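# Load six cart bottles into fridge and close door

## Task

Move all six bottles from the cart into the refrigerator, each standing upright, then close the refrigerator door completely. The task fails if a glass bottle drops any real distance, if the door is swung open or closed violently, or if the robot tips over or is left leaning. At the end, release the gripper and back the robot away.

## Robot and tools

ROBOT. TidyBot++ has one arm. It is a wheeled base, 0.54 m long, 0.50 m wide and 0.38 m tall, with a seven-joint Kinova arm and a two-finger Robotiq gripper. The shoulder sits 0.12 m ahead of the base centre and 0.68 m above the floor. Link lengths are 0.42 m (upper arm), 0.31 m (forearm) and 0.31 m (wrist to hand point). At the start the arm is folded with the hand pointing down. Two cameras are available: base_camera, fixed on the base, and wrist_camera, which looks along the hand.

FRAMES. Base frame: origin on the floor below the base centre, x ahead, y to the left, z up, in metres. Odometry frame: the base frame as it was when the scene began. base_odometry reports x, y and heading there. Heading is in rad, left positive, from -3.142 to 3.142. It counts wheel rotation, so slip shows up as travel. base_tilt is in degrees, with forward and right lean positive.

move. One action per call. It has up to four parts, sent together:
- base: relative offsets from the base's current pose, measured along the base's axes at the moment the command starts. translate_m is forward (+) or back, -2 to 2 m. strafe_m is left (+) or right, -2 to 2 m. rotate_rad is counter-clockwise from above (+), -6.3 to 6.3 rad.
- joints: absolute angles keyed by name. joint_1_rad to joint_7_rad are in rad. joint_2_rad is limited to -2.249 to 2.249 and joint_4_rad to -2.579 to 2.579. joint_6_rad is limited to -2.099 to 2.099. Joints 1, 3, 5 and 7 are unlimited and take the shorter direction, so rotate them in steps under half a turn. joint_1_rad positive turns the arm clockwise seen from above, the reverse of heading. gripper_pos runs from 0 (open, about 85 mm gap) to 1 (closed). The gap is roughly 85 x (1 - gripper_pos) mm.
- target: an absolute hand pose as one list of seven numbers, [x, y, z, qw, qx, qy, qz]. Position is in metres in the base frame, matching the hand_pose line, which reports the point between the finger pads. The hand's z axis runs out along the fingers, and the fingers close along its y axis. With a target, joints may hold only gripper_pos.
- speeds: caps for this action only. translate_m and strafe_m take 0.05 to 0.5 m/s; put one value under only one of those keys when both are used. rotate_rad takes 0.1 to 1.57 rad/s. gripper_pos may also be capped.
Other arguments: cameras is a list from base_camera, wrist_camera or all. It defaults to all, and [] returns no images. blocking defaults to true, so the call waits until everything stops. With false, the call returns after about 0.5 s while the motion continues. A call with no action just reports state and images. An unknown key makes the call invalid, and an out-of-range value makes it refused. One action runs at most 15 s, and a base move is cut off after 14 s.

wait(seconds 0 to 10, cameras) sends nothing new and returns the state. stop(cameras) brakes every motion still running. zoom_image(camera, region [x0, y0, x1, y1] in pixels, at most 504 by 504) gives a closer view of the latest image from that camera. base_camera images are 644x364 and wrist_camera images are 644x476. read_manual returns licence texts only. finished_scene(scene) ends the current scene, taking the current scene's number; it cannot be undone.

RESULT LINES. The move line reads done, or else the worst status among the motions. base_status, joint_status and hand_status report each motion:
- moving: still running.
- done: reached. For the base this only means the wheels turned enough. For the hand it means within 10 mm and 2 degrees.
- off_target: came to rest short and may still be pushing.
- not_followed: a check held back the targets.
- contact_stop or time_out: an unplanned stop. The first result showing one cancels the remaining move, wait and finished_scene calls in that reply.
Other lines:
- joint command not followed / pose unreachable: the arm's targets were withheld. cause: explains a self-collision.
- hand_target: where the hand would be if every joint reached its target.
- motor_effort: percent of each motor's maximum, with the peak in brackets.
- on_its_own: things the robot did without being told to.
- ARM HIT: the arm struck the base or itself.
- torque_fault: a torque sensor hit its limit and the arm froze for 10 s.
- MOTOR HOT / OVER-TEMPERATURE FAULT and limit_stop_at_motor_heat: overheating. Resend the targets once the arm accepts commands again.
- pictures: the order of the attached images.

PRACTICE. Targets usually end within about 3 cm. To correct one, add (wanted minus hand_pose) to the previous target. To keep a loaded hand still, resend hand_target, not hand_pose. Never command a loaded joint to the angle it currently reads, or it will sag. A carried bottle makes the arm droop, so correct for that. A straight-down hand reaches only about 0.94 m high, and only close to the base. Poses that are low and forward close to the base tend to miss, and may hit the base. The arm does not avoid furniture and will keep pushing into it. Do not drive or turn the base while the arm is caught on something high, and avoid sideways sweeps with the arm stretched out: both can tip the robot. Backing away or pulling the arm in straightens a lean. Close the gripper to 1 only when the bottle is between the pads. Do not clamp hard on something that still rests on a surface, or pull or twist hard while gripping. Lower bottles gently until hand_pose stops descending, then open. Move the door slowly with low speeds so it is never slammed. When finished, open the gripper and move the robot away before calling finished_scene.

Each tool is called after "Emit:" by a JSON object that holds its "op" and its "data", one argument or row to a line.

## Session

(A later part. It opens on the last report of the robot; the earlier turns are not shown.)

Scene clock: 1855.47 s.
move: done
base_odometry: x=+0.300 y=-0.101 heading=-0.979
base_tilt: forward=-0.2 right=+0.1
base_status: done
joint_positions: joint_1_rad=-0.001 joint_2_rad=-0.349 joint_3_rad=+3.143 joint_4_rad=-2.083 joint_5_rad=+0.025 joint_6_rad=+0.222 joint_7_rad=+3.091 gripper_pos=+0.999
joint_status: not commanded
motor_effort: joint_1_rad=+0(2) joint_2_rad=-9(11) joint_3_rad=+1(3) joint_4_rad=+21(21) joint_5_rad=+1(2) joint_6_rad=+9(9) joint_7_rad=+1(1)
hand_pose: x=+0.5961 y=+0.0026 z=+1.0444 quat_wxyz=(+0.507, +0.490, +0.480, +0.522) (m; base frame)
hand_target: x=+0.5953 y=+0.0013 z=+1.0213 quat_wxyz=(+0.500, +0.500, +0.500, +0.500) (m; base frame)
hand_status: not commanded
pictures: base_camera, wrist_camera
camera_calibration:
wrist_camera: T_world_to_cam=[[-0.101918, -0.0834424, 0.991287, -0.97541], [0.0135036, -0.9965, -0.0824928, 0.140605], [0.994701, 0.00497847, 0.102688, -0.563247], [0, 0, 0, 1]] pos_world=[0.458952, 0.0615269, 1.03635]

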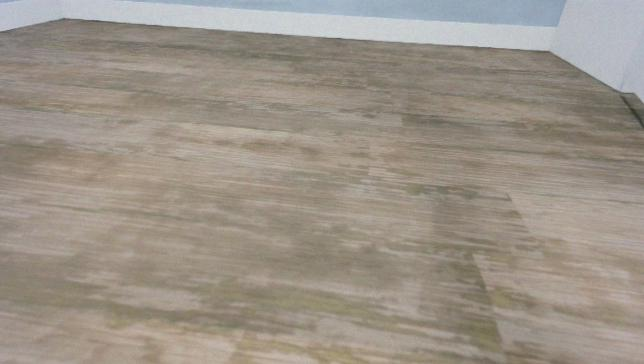

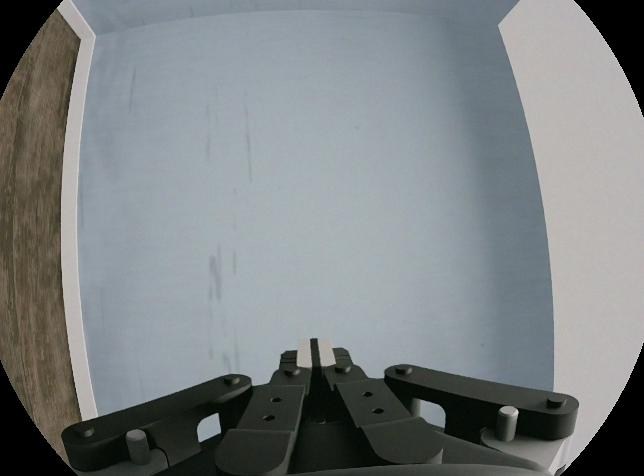

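Emit:
{"op": "move", "data": {
  "base": {"translate_m": 0.8537, "strafe_m": 0.1734, "rotate_rad": -1.3925},
  "speeds": {"translate_m": 0.4, "rotate_rad": 0.5},
  "cameras": ["wrist_camera", "base_camera"]
}}

Scene clock: 1873.87 s.
move: done
base_odometry: x=+0.920 y=-0.713 heading=-2.372
base_tilt: forward=-0.2 right=+0.1
base_status: done
joint_positions: joint_1_rad=-0.001 joint_2_rad=-0.354 joint_3_rad=+3.144 joint_4_rad=-2.084 joint_5_rad=+0.025 joint_6_rad=+0.222 joint_7_rad=+3.092 gripper_pos=+0.999
joint_status: not commanded
motor_effort: joint_1_rad=+0(1) joint_2_rad=-9(11) joint_3_rad=+1(3) joint_4_rad=+21(22) joint_5_rad=+1(2) joint_6_rad=+9(10) joint_7_rad=+0(1)
hand_pose: x=+0.5944 y=+0.0022 z=+1.0462 quat_wxyz=(+0.508, +0.489, +0.479, +0.523) (m; base frame)
hand_target: x=+0.5953 y=+0.0013 z=+1.0213 quat_wxyz=(+0.500, +0.500, +0.500, +0.500) (m; base frame)
hand_status: not commanded
pictures: base_camera, wrist_camera
camera_calibration:
wrist_camera: T_world_to_cam=[[-0.105596, -0.0834949, 0.990898, -0.974776], [0.0131234, -0.996499, -0.0825683, 0.140671], [0.994323, 0.00428508, 0.106322, -0.565262], [0, 0, 0, 1]] pos_world=[0.457275, 0.0612121, 1.03762]

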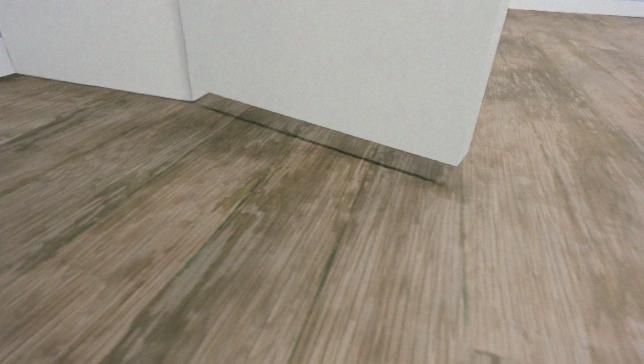

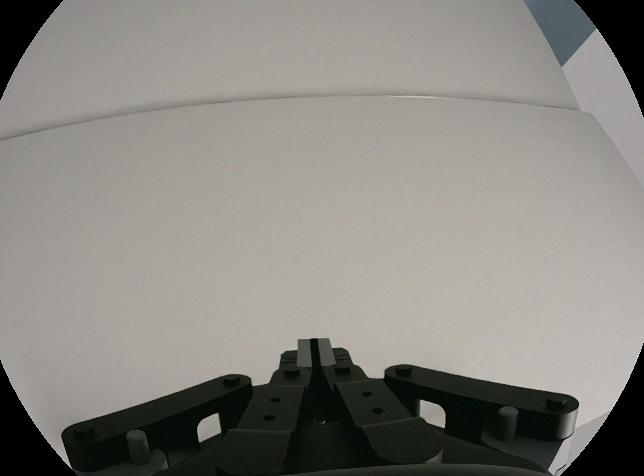

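Emit:
{"op": "move", "data": {
  "base": {"translate_m": 0.24},
  "speeds": {"translate_m": 0.15},
  "cameras": ["wrist_camera", "base_camera"]
}}

Scene clock: 1901.87 s.
move: done
base_odometry: x=+0.748 y=-0.880 heading=-2.373
base_tilt: forward=-0.2 right=+0.1
base_status: done
joint_positions: joint_1_rad=-0.001 joint_2_rad=-0.349 joint_3_rad=+3.144 joint_4_rad=-2.084 joint_5_rad=+0.025 joint_6_rad=+0.221 joint_7_rad=+3.092 gripper_pos=+0.999
joint_status: not commanded
motor_effort: joint_1_rad=+0(1) joint_2_rad=-10(13) joint_3_rad=+1(3) joint_4_rad=+21(22) joint_5_rad=+1(2) joint_6_rad=+9(10) joint_7_rad=+0(1)
hand_pose: x=+0.5960 y=+0.0022 z=+1.0436 quat_wxyz=(+0.506, +0.491, +0.480, +0.522) (m; base frame)
hand_target: x=+0.5953 y=+0.0013 z=+1.0213 quat_wxyz=(+0.500, +0.500, +0.500, +0.500) (m; base frame)
hand_status: not commanded
pictures: base_camera, wrist_camera
camera_calibration:
wrist_camera: T_world_to_cam=[[-0.100127, -0.0834269, 0.991471, -0.975901], [0.0126483, -0.996505, -0.0825732, 0.140722], [0.994894, 0.00427258, 0.100833, -0.561166], [0, 0, 0, 1]] pos_world=[0.458806, 0.061211, 1.03578]

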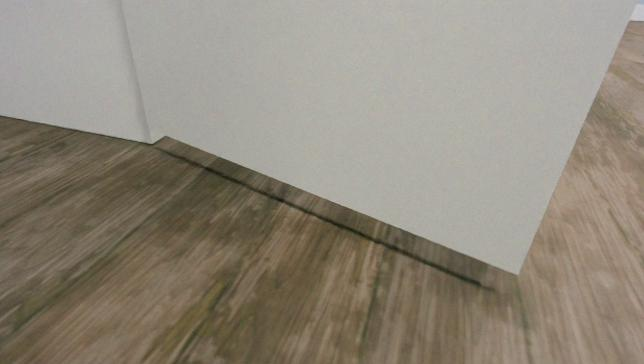

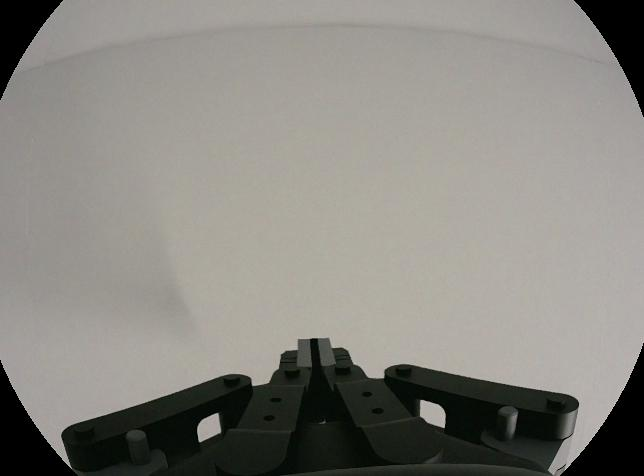

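Emit:
{"op": "move", "data": {
  "base": {"translate_m": 0.06},
  "speeds": {"translate_m": 0.1},
  "cameras": ["base_camera"]
}}

Emit:
{"op": "move", "data": {
  "base": {"translate_m": 0.094, "strafe_m": -0.144, "rotate_rad": 0.164},
  "speeds": {"translate_m": 0.1, "rotate_rad": 0.1},
  "cameras": ["wrist_camera", "base_camera"]
}}

Scene clock: 1918.07 s.
move: done
base_odometry: x=+0.704 y=-0.922 heading=-2.374
base_tilt: forward=-0.2 right=+0.1
base_status: done
joint_positions: joint_1_rad=-0.001 joint_2_rad=-0.359 joint_3_rad=+3.142 joint_4_rad=-2.089 joint_5_rad=+0.025 joint_6_rad=+0.219 joint_7_rad=+3.092 gripper_pos=+0.999
joint_status: not commanded
motor_effort: joint_1_rad=+1(3) joint_2_rad=-7(11) joint_3_rad=+2(5) joint_4_rad=+20(24) joint_5_rad=+0(1) joint_6_rad=+8(9) joint_7_rad=+0(1)
hand_pose: x=+0.5923 y=+0.0035 z=+1.0446 quat_wxyz=(+0.507, +0.489, +0.480, +0.523) (m; base frame)
hand_target: x=+0.5953 y=+0.0013 z=+1.0213 quat_wxyz=(+0.500, +0.500, +0.500, +0.500) (m; base frame)
hand_status: not commanded
pictures: base_camera

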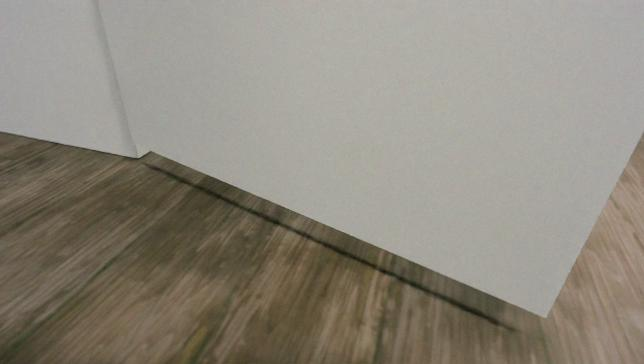

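Scene clock: 1920.33 s.
move: done
base_odometry: x=+0.537 y=-0.883 heading=-2.209
base_tilt: forward=-0.2 right=+0.1
base_status: done
joint_positions: joint_1_rad=-0.007 joint_2_rad=-0.373 joint_3_rad=+3.133 joint_4_rad=-2.100 joint_5_rad=+0.025 joint_6_rad=+0.213 joint_7_rad=+3.092 gripper_pos=+0.999
joint_status: not commanded
motor_effort: joint_1_rad=+0(5) joint_2_rad=-6(8) joint_3_rad=+2(8) joint_4_rad=+20(25) joint_5_rad=+1(1) joint_6_rad=+9(11) joint_7_rad=+1(1)
hand_pose: x=+0.5869 y=+0.0111 z=+1.0422 quat_wxyz=(+0.503, +0.486, +0.485, +0.525) (m; base frame)
hand_target: x=+0.5953 y=+0.0013 z=+1.0213 quat_wxyz=(+0.500, +0.500, +0.500, +0.500) (m; base frame)
hand_status: not commanded
pictures: base_camera, wrist_camera
camera_calibration:
wrist_camera: T_world_to_cam=[[-0.0982892, -0.0809093, 0.991863, -0.976156], [0.02833, -0.996513, -0.0784812, 0.136077], [0.994755, 0.0203857, 0.100239, -0.551564], [0, 0, 0, 1]] pos_world=[0.44887, 0.0678668, 1.03418]

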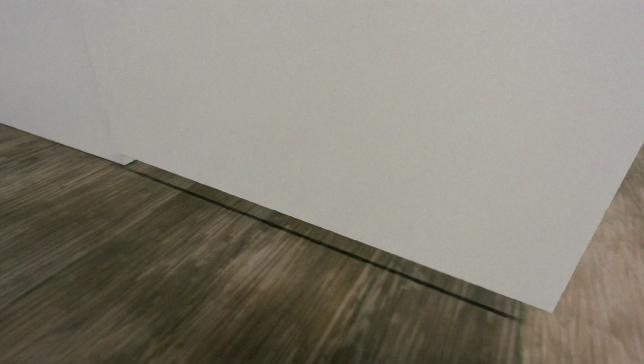

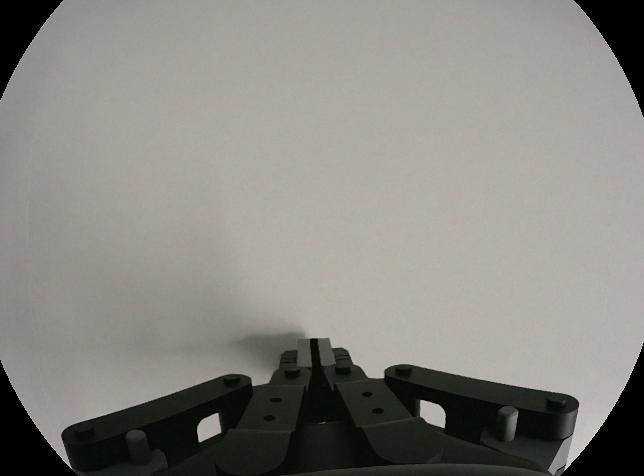

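Emit:
{"op": "move", "data": {
  "base": {"translate_m": 0.1077, "strafe_m": -0.1517, "rotate_rad": 0.1795},
  "speeds": {"translate_m": 0.1, "rotate_rad": 0.1},
  "cameras": ["wrist_camera", "base_camera"]
}}

Scene clock: 1928.60 s.
move: done
base_odometry: x=+0.351 y=-0.879 heading=-2.028
base_tilt: forward=-0.2 right=+0.1
base_status: done
joint_positions: joint_1_rad=-0.007 joint_2_rad=-0.358 joint_3_rad=+3.135 joint_4_rad=-2.106 joint_5_rad=+0.025 joint_6_rad=+0.207 joint_7_rad=+3.092 gripper_pos=+0.999
joint_status: not commanded
motor_effort: joint_1_rad=+0(3) joint_2_rad=-9(11) joint_3_rad=+1(6) joint_4_rad=+21(25) joint_5_rad=+1(1) joint_6_rad=+9(11) joint_7_rad=+0(1)
hand_pose: x=+0.5920 y=+0.0101 z=+1.0300 quat_wxyz=(+0.497, +0.493, +0.491, +0.518) (m; base frame)
hand_target: x=+0.5953 y=+0.0013 z=+1.0213 quat_wxyz=(+0.500, +0.500, +0.500, +0.500) (m; base frame)
hand_status: not commanded
pictures: base_camera, wrist_camera
camera_calibration:
wrist_camera: T_world_to_cam=[[-0.0724289, -0.0810201, 0.994077, -0.981212], [0.024521, -0.996538, -0.079434, 0.137237], [0.997072, 0.0186224, 0.0741649, -0.529833], [0, 0, 0, 1]] pos_world=[0.453849, 0.0671304, 1.0256]

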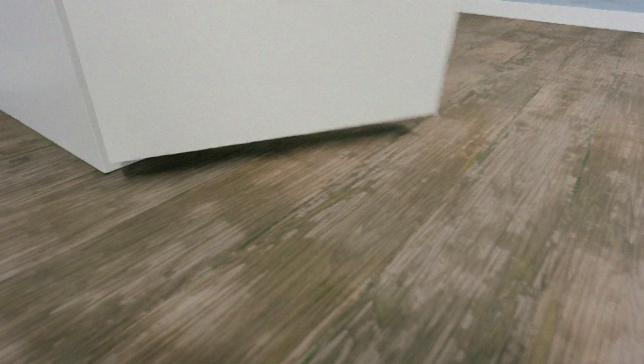

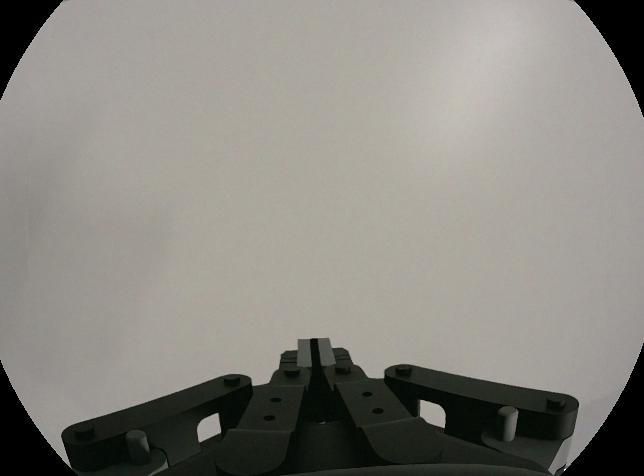

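Emit:
{"op": "wait", "data": {
  "seconds": 1,
  "cameras": ["base_camera", "wrist_camera"]
}}

Scene clock: 1931.83 s.
base_odometry: x=+0.351 y=-0.879 heading=-2.028
base_tilt: forward=-0.2 right=+0.1
base_status: done
joint_positions: joint_1_rad=-0.007 joint_2_rad=-0.358 joint_3_rad=+3.135 joint_4_rad=-2.106 joint_5_rad=+0.025 joint_6_rad=+0.207 joint_7_rad=+3.092 gripper_pos=+0.999
joint_status: not commanded
motor_effort: joint_1_rad=+0(3) joint_2_rad=-9(11) joint_3_rad=+1(6) joint_4_rad=+21(25) joint_5_rad=+1(1) joint_6_rad=+9(11) joint_7_rad=+0(1)
hand_pose: x=+0.5920 y=+0.0101 z=+1.0300 quat_wxyz=(+0.497, +0.493, +0.491, +0.518) (m; base frame)
hand_target: x=+0.5953 y=+0.0013 z=+1.0213 quat_wxyz=(+0.500, +0.500, +0.500, +0.500) (m; base frame)
hand_status: not commanded
wait: 1.00 s; at rest from the start
pictures: base_camera, wrist_camera
camera_calibration:
wrist_camera: T_world_to_cam=[[-0.0724289, -0.0810201, 0.994077, -0.981212], [0.024521, -0.996538, -0.079434, 0.137237], [0.997072, 0.0186224, 0.0741649, -0.529833], [0, 0, 0, 1]] pos_world=[0.453849, 0.0671304, 1.0256]

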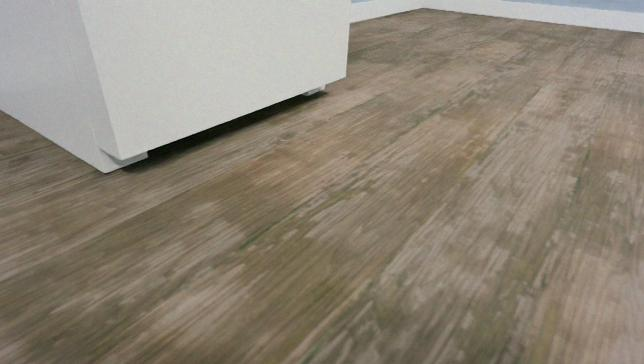

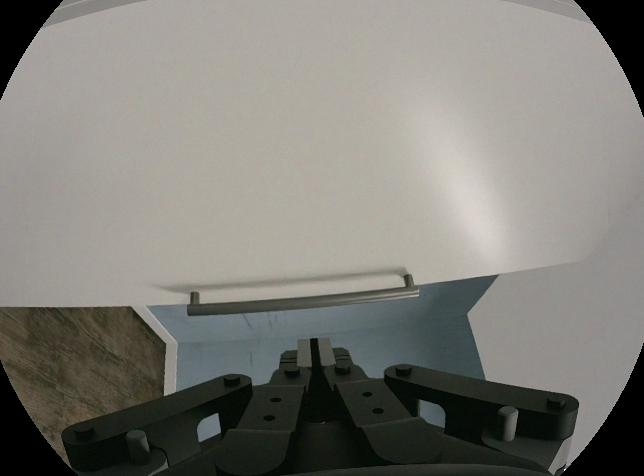

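Emit:
{"op": "move", "data": {
  "base": {"translate_m": 0.62, "strafe_m": -0.52, "rotate_rad": 0.948},
  "speeds": {"translate_m": 0.3, "rotate_rad": 0.4},
  "cameras": ["wrist_camera", "base_camera"]
}}

Scene clock: 1948.23 s.
move: done
base_odometry: x=-0.390 y=-1.206 heading=-1.078
base_tilt: forward=-0.2 right=+0.1
base_status: done
joint_positions: joint_1_rad=-0.007 joint_2_rad=-0.358 joint_3_rad=+3.139 joint_4_rad=-2.106 joint_5_rad=+0.025 joint_6_rad=+0.207 joint_7_rad=+3.092 gripper_pos=+0.999
joint_status: not commanded
motor_effort: joint_1_rad=+0(1) joint_2_rad=-8(10) joint_3_rad=+1(3) joint_4_rad=+21(21) joint_5_rad=+0(2) joint_6_rad=+9(10) joint_7_rad=+0(1)
hand_pose: x=+0.5921 y=+0.0079 z=+1.0299 quat_wxyz=(+0.498, +0.495, +0.490, +0.517) (m; base frame)
hand_target: x=+0.5953 y=+0.0013 z=+1.0213 quat_wxyz=(+0.500, +0.500, +0.500, +0.500) (m; base frame)
hand_status: not commanded
pictures: base_camera, wrist_camera
camera_calibration:
wrist_camera: T_world_to_cam=[[-0.0724565, -0.0820536, 0.993991, -0.981164], [0.0208491, -0.996517, -0.0807424, 0.138546], [0.997154, 0.0148735, 0.0739149, -0.529716], [0, 0, 0, 1]] pos_world=[0.454228, 0.065434, 1.02561]

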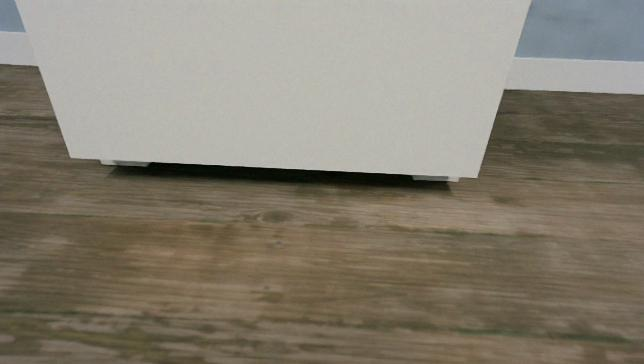

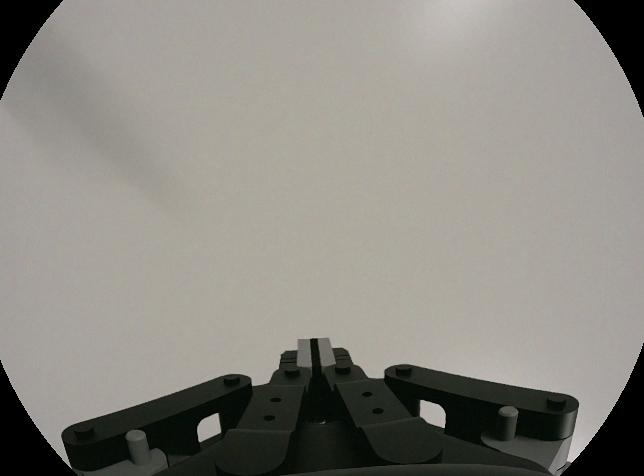

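Emit:
{"op": "move", "data": {
  "base": {"translate_m": 0.12},
  "speeds": {"translate_m": 0.1},
  "cameras": ["wrist_camera"]
}}

Emit:
{"op": "move", "data": {
  "base": {"translate_m": 0.03},
  "speeds": {"translate_m": 0.05},
  "cameras": ["wrist_camera"]
}}

Scene clock: 1956.47 s.
move: done
base_odometry: x=-0.333 y=-1.313 heading=-1.079
base_tilt: forward=-0.2 right=+0.1
base_status: done
joint_positions: joint_1_rad=-0.007 joint_2_rad=-0.353 joint_3_rad=+3.139 joint_4_rad=-2.106 joint_5_rad=+0.025 joint_6_rad=+0.207 joint_7_rad=+3.092 gripper_pos=+0.999
joint_status: not commanded
motor_effort: joint_1_rad=+0(1) joint_2_rad=-10(12) joint_3_rad=+1(2) joint_4_rad=+21(22) joint_5_rad=+1(2) joint_6_rad=+9(10) joint_7_rad=+0(1)
hand_pose: x=+0.5939 y=+0.0079 z=+1.0274 quat_wxyz=(+0.496, +0.496, +0.492, +0.516) (m; base frame)
hand_target: x=+0.5953 y=+0.0013 z=+1.0213 quat_wxyz=(+0.500, +0.500, +0.500, +0.500) (m; base frame)
hand_status: not commanded
pictures: wrist_camera
camera_calibration:
wrist_camera: T_world_to_cam=[[-0.0673729, -0.0820193, 0.994351, -0.982015], [0.0204361, -0.99652, -0.0808136, 0.138644], [0.997519, 0.014876, 0.0688145, -0.526282], [0, 0, 0, 1]] pos_world=[0.455982, 0.0654458, 1.02389]

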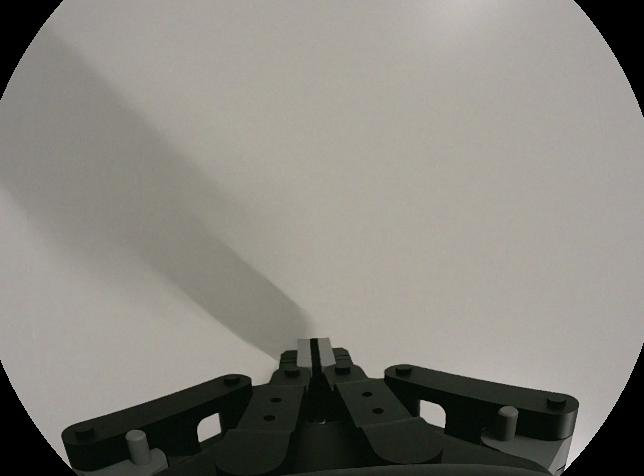

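Scene clock: 1957.43 s.
move: done
base_odometry: x=-0.319 y=-1.339 heading=-1.079
base_tilt: forward=-0.2 right=+0.1
base_status: done
joint_positions: joint_1_rad=-0.007 joint_2_rad=-0.414 joint_3_rad=+3.138 joint_4_rad=-2.138 joint_5_rad=+0.025 joint_6_rad=+0.183 joint_7_rad=+3.092 gripper_pos=+0.999
joint_status: not commanded
motor_effort: joint_1_rad=+1(2) joint_2_rad=+3(10) joint_3_rad=+3(4) joint_4_rad=+29(31) joint_5_rad=+1(2) joint_6_rad=+14(15) joint_7_rad=+1(1)
hand_pose: x=+0.5713 y=+0.0077 z=+1.0282 quat_wxyz=(+0.498, +0.495, +0.490, +0.517) (m; base frame)
hand_target: x=+0.5953 y=+0.0013 z=+1.0213 quat_wxyz=(+0.500, +0.500, +0.500, +0.500) (m; base frame)
hand_status: not commanded
pictures: wrist_camera
camera_calibration:
wrist_camera: T_world_to_cam=[[-0.0720101, -0.0816323, 0.994058, -0.981316], [0.0204299, -0.996557, -0.0803575, 0.1385], [0.997195, 0.014522, 0.0734299, -0.508337], [0, 0, 0, 1]] pos_world=[0.433417, 0.0652986, 1.02394]

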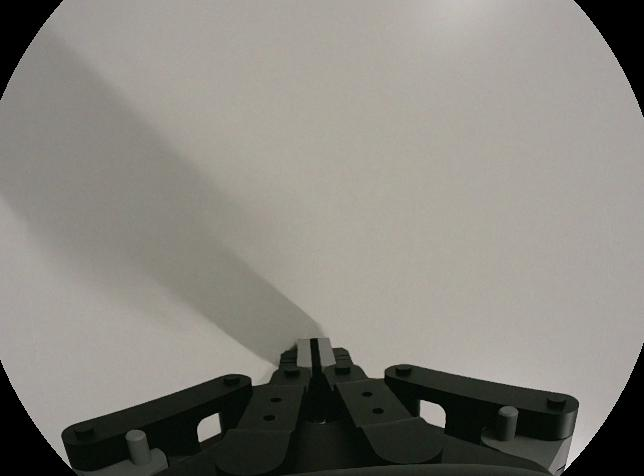

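Emit:
{"op": "move", "data": {
  "base": {"translate_m": -0.5},
  "speeds": {"translate_m": 0.3},
  "cameras": ["wrist_camera", "base_camera"]
}}

Emit:
{"op": "wait", "data": {
  "seconds": 1,
  "cameras": ["wrist_camera", "base_camera"]
}}

Scene clock: 1964.17 s.
move: done
base_odometry: x=-0.556 y=-0.898 heading=-1.078
base_tilt: forward=-0.2 right=+0.1
base_status: done
joint_positions: joint_1_rad=-0.007 joint_2_rad=-0.353 joint_3_rad=+3.139 joint_4_rad=-2.112 joint_5_rad=+0.025 joint_6_rad=+0.185 joint_7_rad=+3.092 gripper_pos=+0.999
joint_status: not commanded
motor_effort: joint_1_rad=+0(1) joint_2_rad=-9(14) joint_3_rad=+1(3) joint_4_rad=+21(26) joint_5_rad=+1(1) joint_6_rad=+9(11) joint_7_rad=+0(1)
hand_pose: x=+0.5936 y=+0.0074 z=+1.0170 quat_wxyz=(+0.490, +0.503, +0.498, +0.509) (m; base frame)
hand_target: x=+0.5953 y=+0.0013 z=+1.0213 quat_wxyz=(+0.500, +0.500, +0.500, +0.500) (m; base frame)
hand_status: not commanded
pictures: base_camera, wrist_camera
camera_calibration:
wrist_camera: T_world_to_cam=[[-0.0398326, -0.0817093, 0.99586, -0.989603], [0.0170829, -0.996561, -0.0810835, 0.139581], [0.99906, 0.0137824, 0.0410915, -0.497938], [0, 0, 0, 1]] pos_world=[0.455668, 0.065104, 1.01729]

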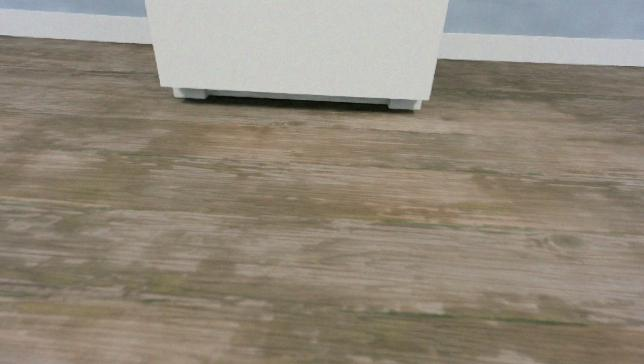

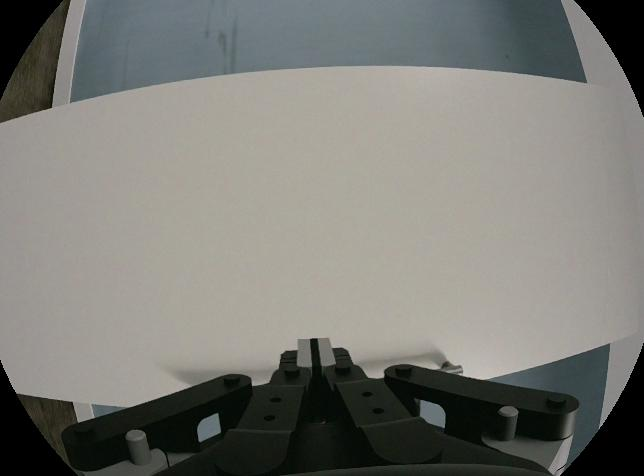

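Scene clock: 1965.17 s.
base_odometry: x=-0.556 y=-0.898 heading=-1.078
base_tilt: forward=-0.2 right=+0.1
base_status: done
joint_positions: joint_1_rad=-0.007 joint_2_rad=-0.353 joint_3_rad=+3.139 joint_4_rad=-2.112 joint_5_rad=+0.025 joint_6_rad=+0.185 joint_7_rad=+3.092 gripper_pos=+0.999
joint_status: not commanded
motor_effort: joint_1_rad=+0(1) joint_2_rad=-10(14) joint_3_rad=+1(3) joint_4_rad=+21(26) joint_5_rad=+1(1) joint_6_rad=+9(11) joint_7_rad=+0(1)
hand_pose: x=+0.5936 y=+0.0074 z=+1.0170 quat_wxyz=(+0.490, +0.503, +0.498, +0.509) (m; base frame)
hand_target: x=+0.5953 y=+0.0013 z=+1.0213 quat_wxyz=(+0.500, +0.500, +0.500, +0.500) (m; base frame)
hand_status: not commanded
wait: 1.00 s; at rest by 0.27 s
pictures: base_camera, wrist_camera
camera_calibration:
wrist_camera: T_world_to_cam=[[-0.0398326, -0.0817093, 0.99586, -0.989603], [0.0170829, -0.996561, -0.0810835, 0.139581], [0.99906, 0.0137824, 0.0410915, -0.497938], [0, 0, 0, 1]] pos_world=[0.455668, 0.065104, 1.01729]

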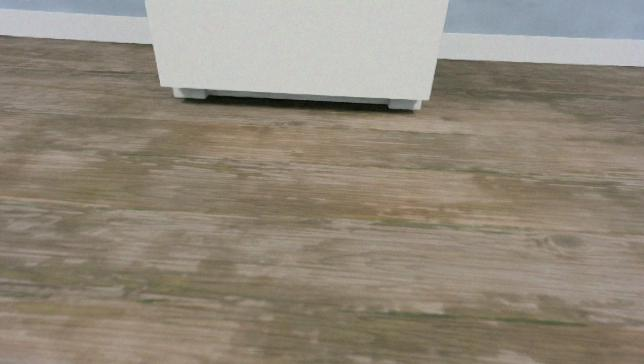

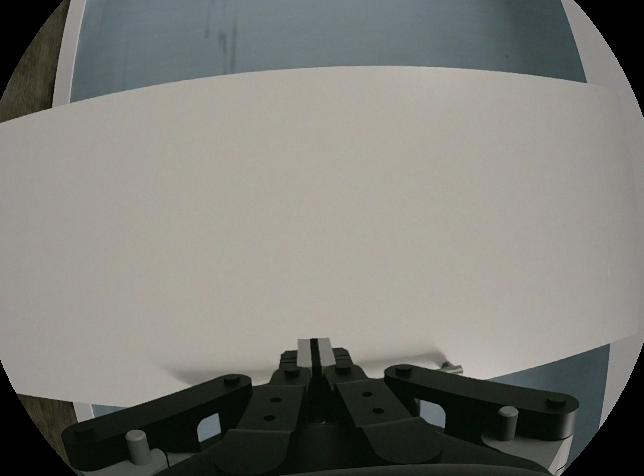

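Emit:
{"op": "zoom_image", "data": {
  "camera": "base_camera",
  "region": [140, 0, 460, 130]
}}

Emit:
{"op": "zoom_image", "data": {
  "camera": "wrist_camera",
  "region": [400, 250, 644, 420]
}}

Scaled by 1.575.

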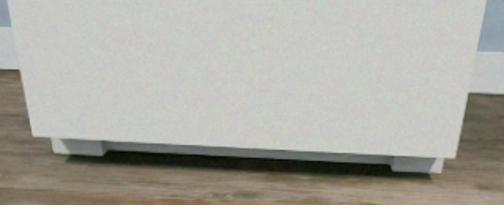

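Scaled by 2.066.

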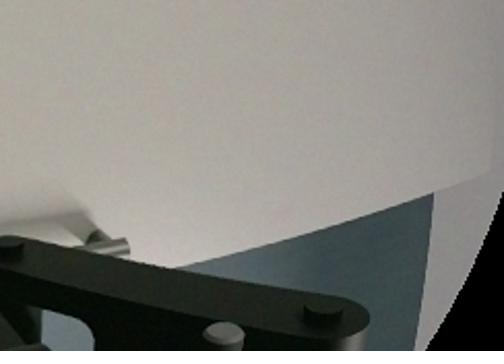

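Emit:
{"op": "finished_scene", "data": {
  "scene": 2
}}

The scene is finished: the task was done.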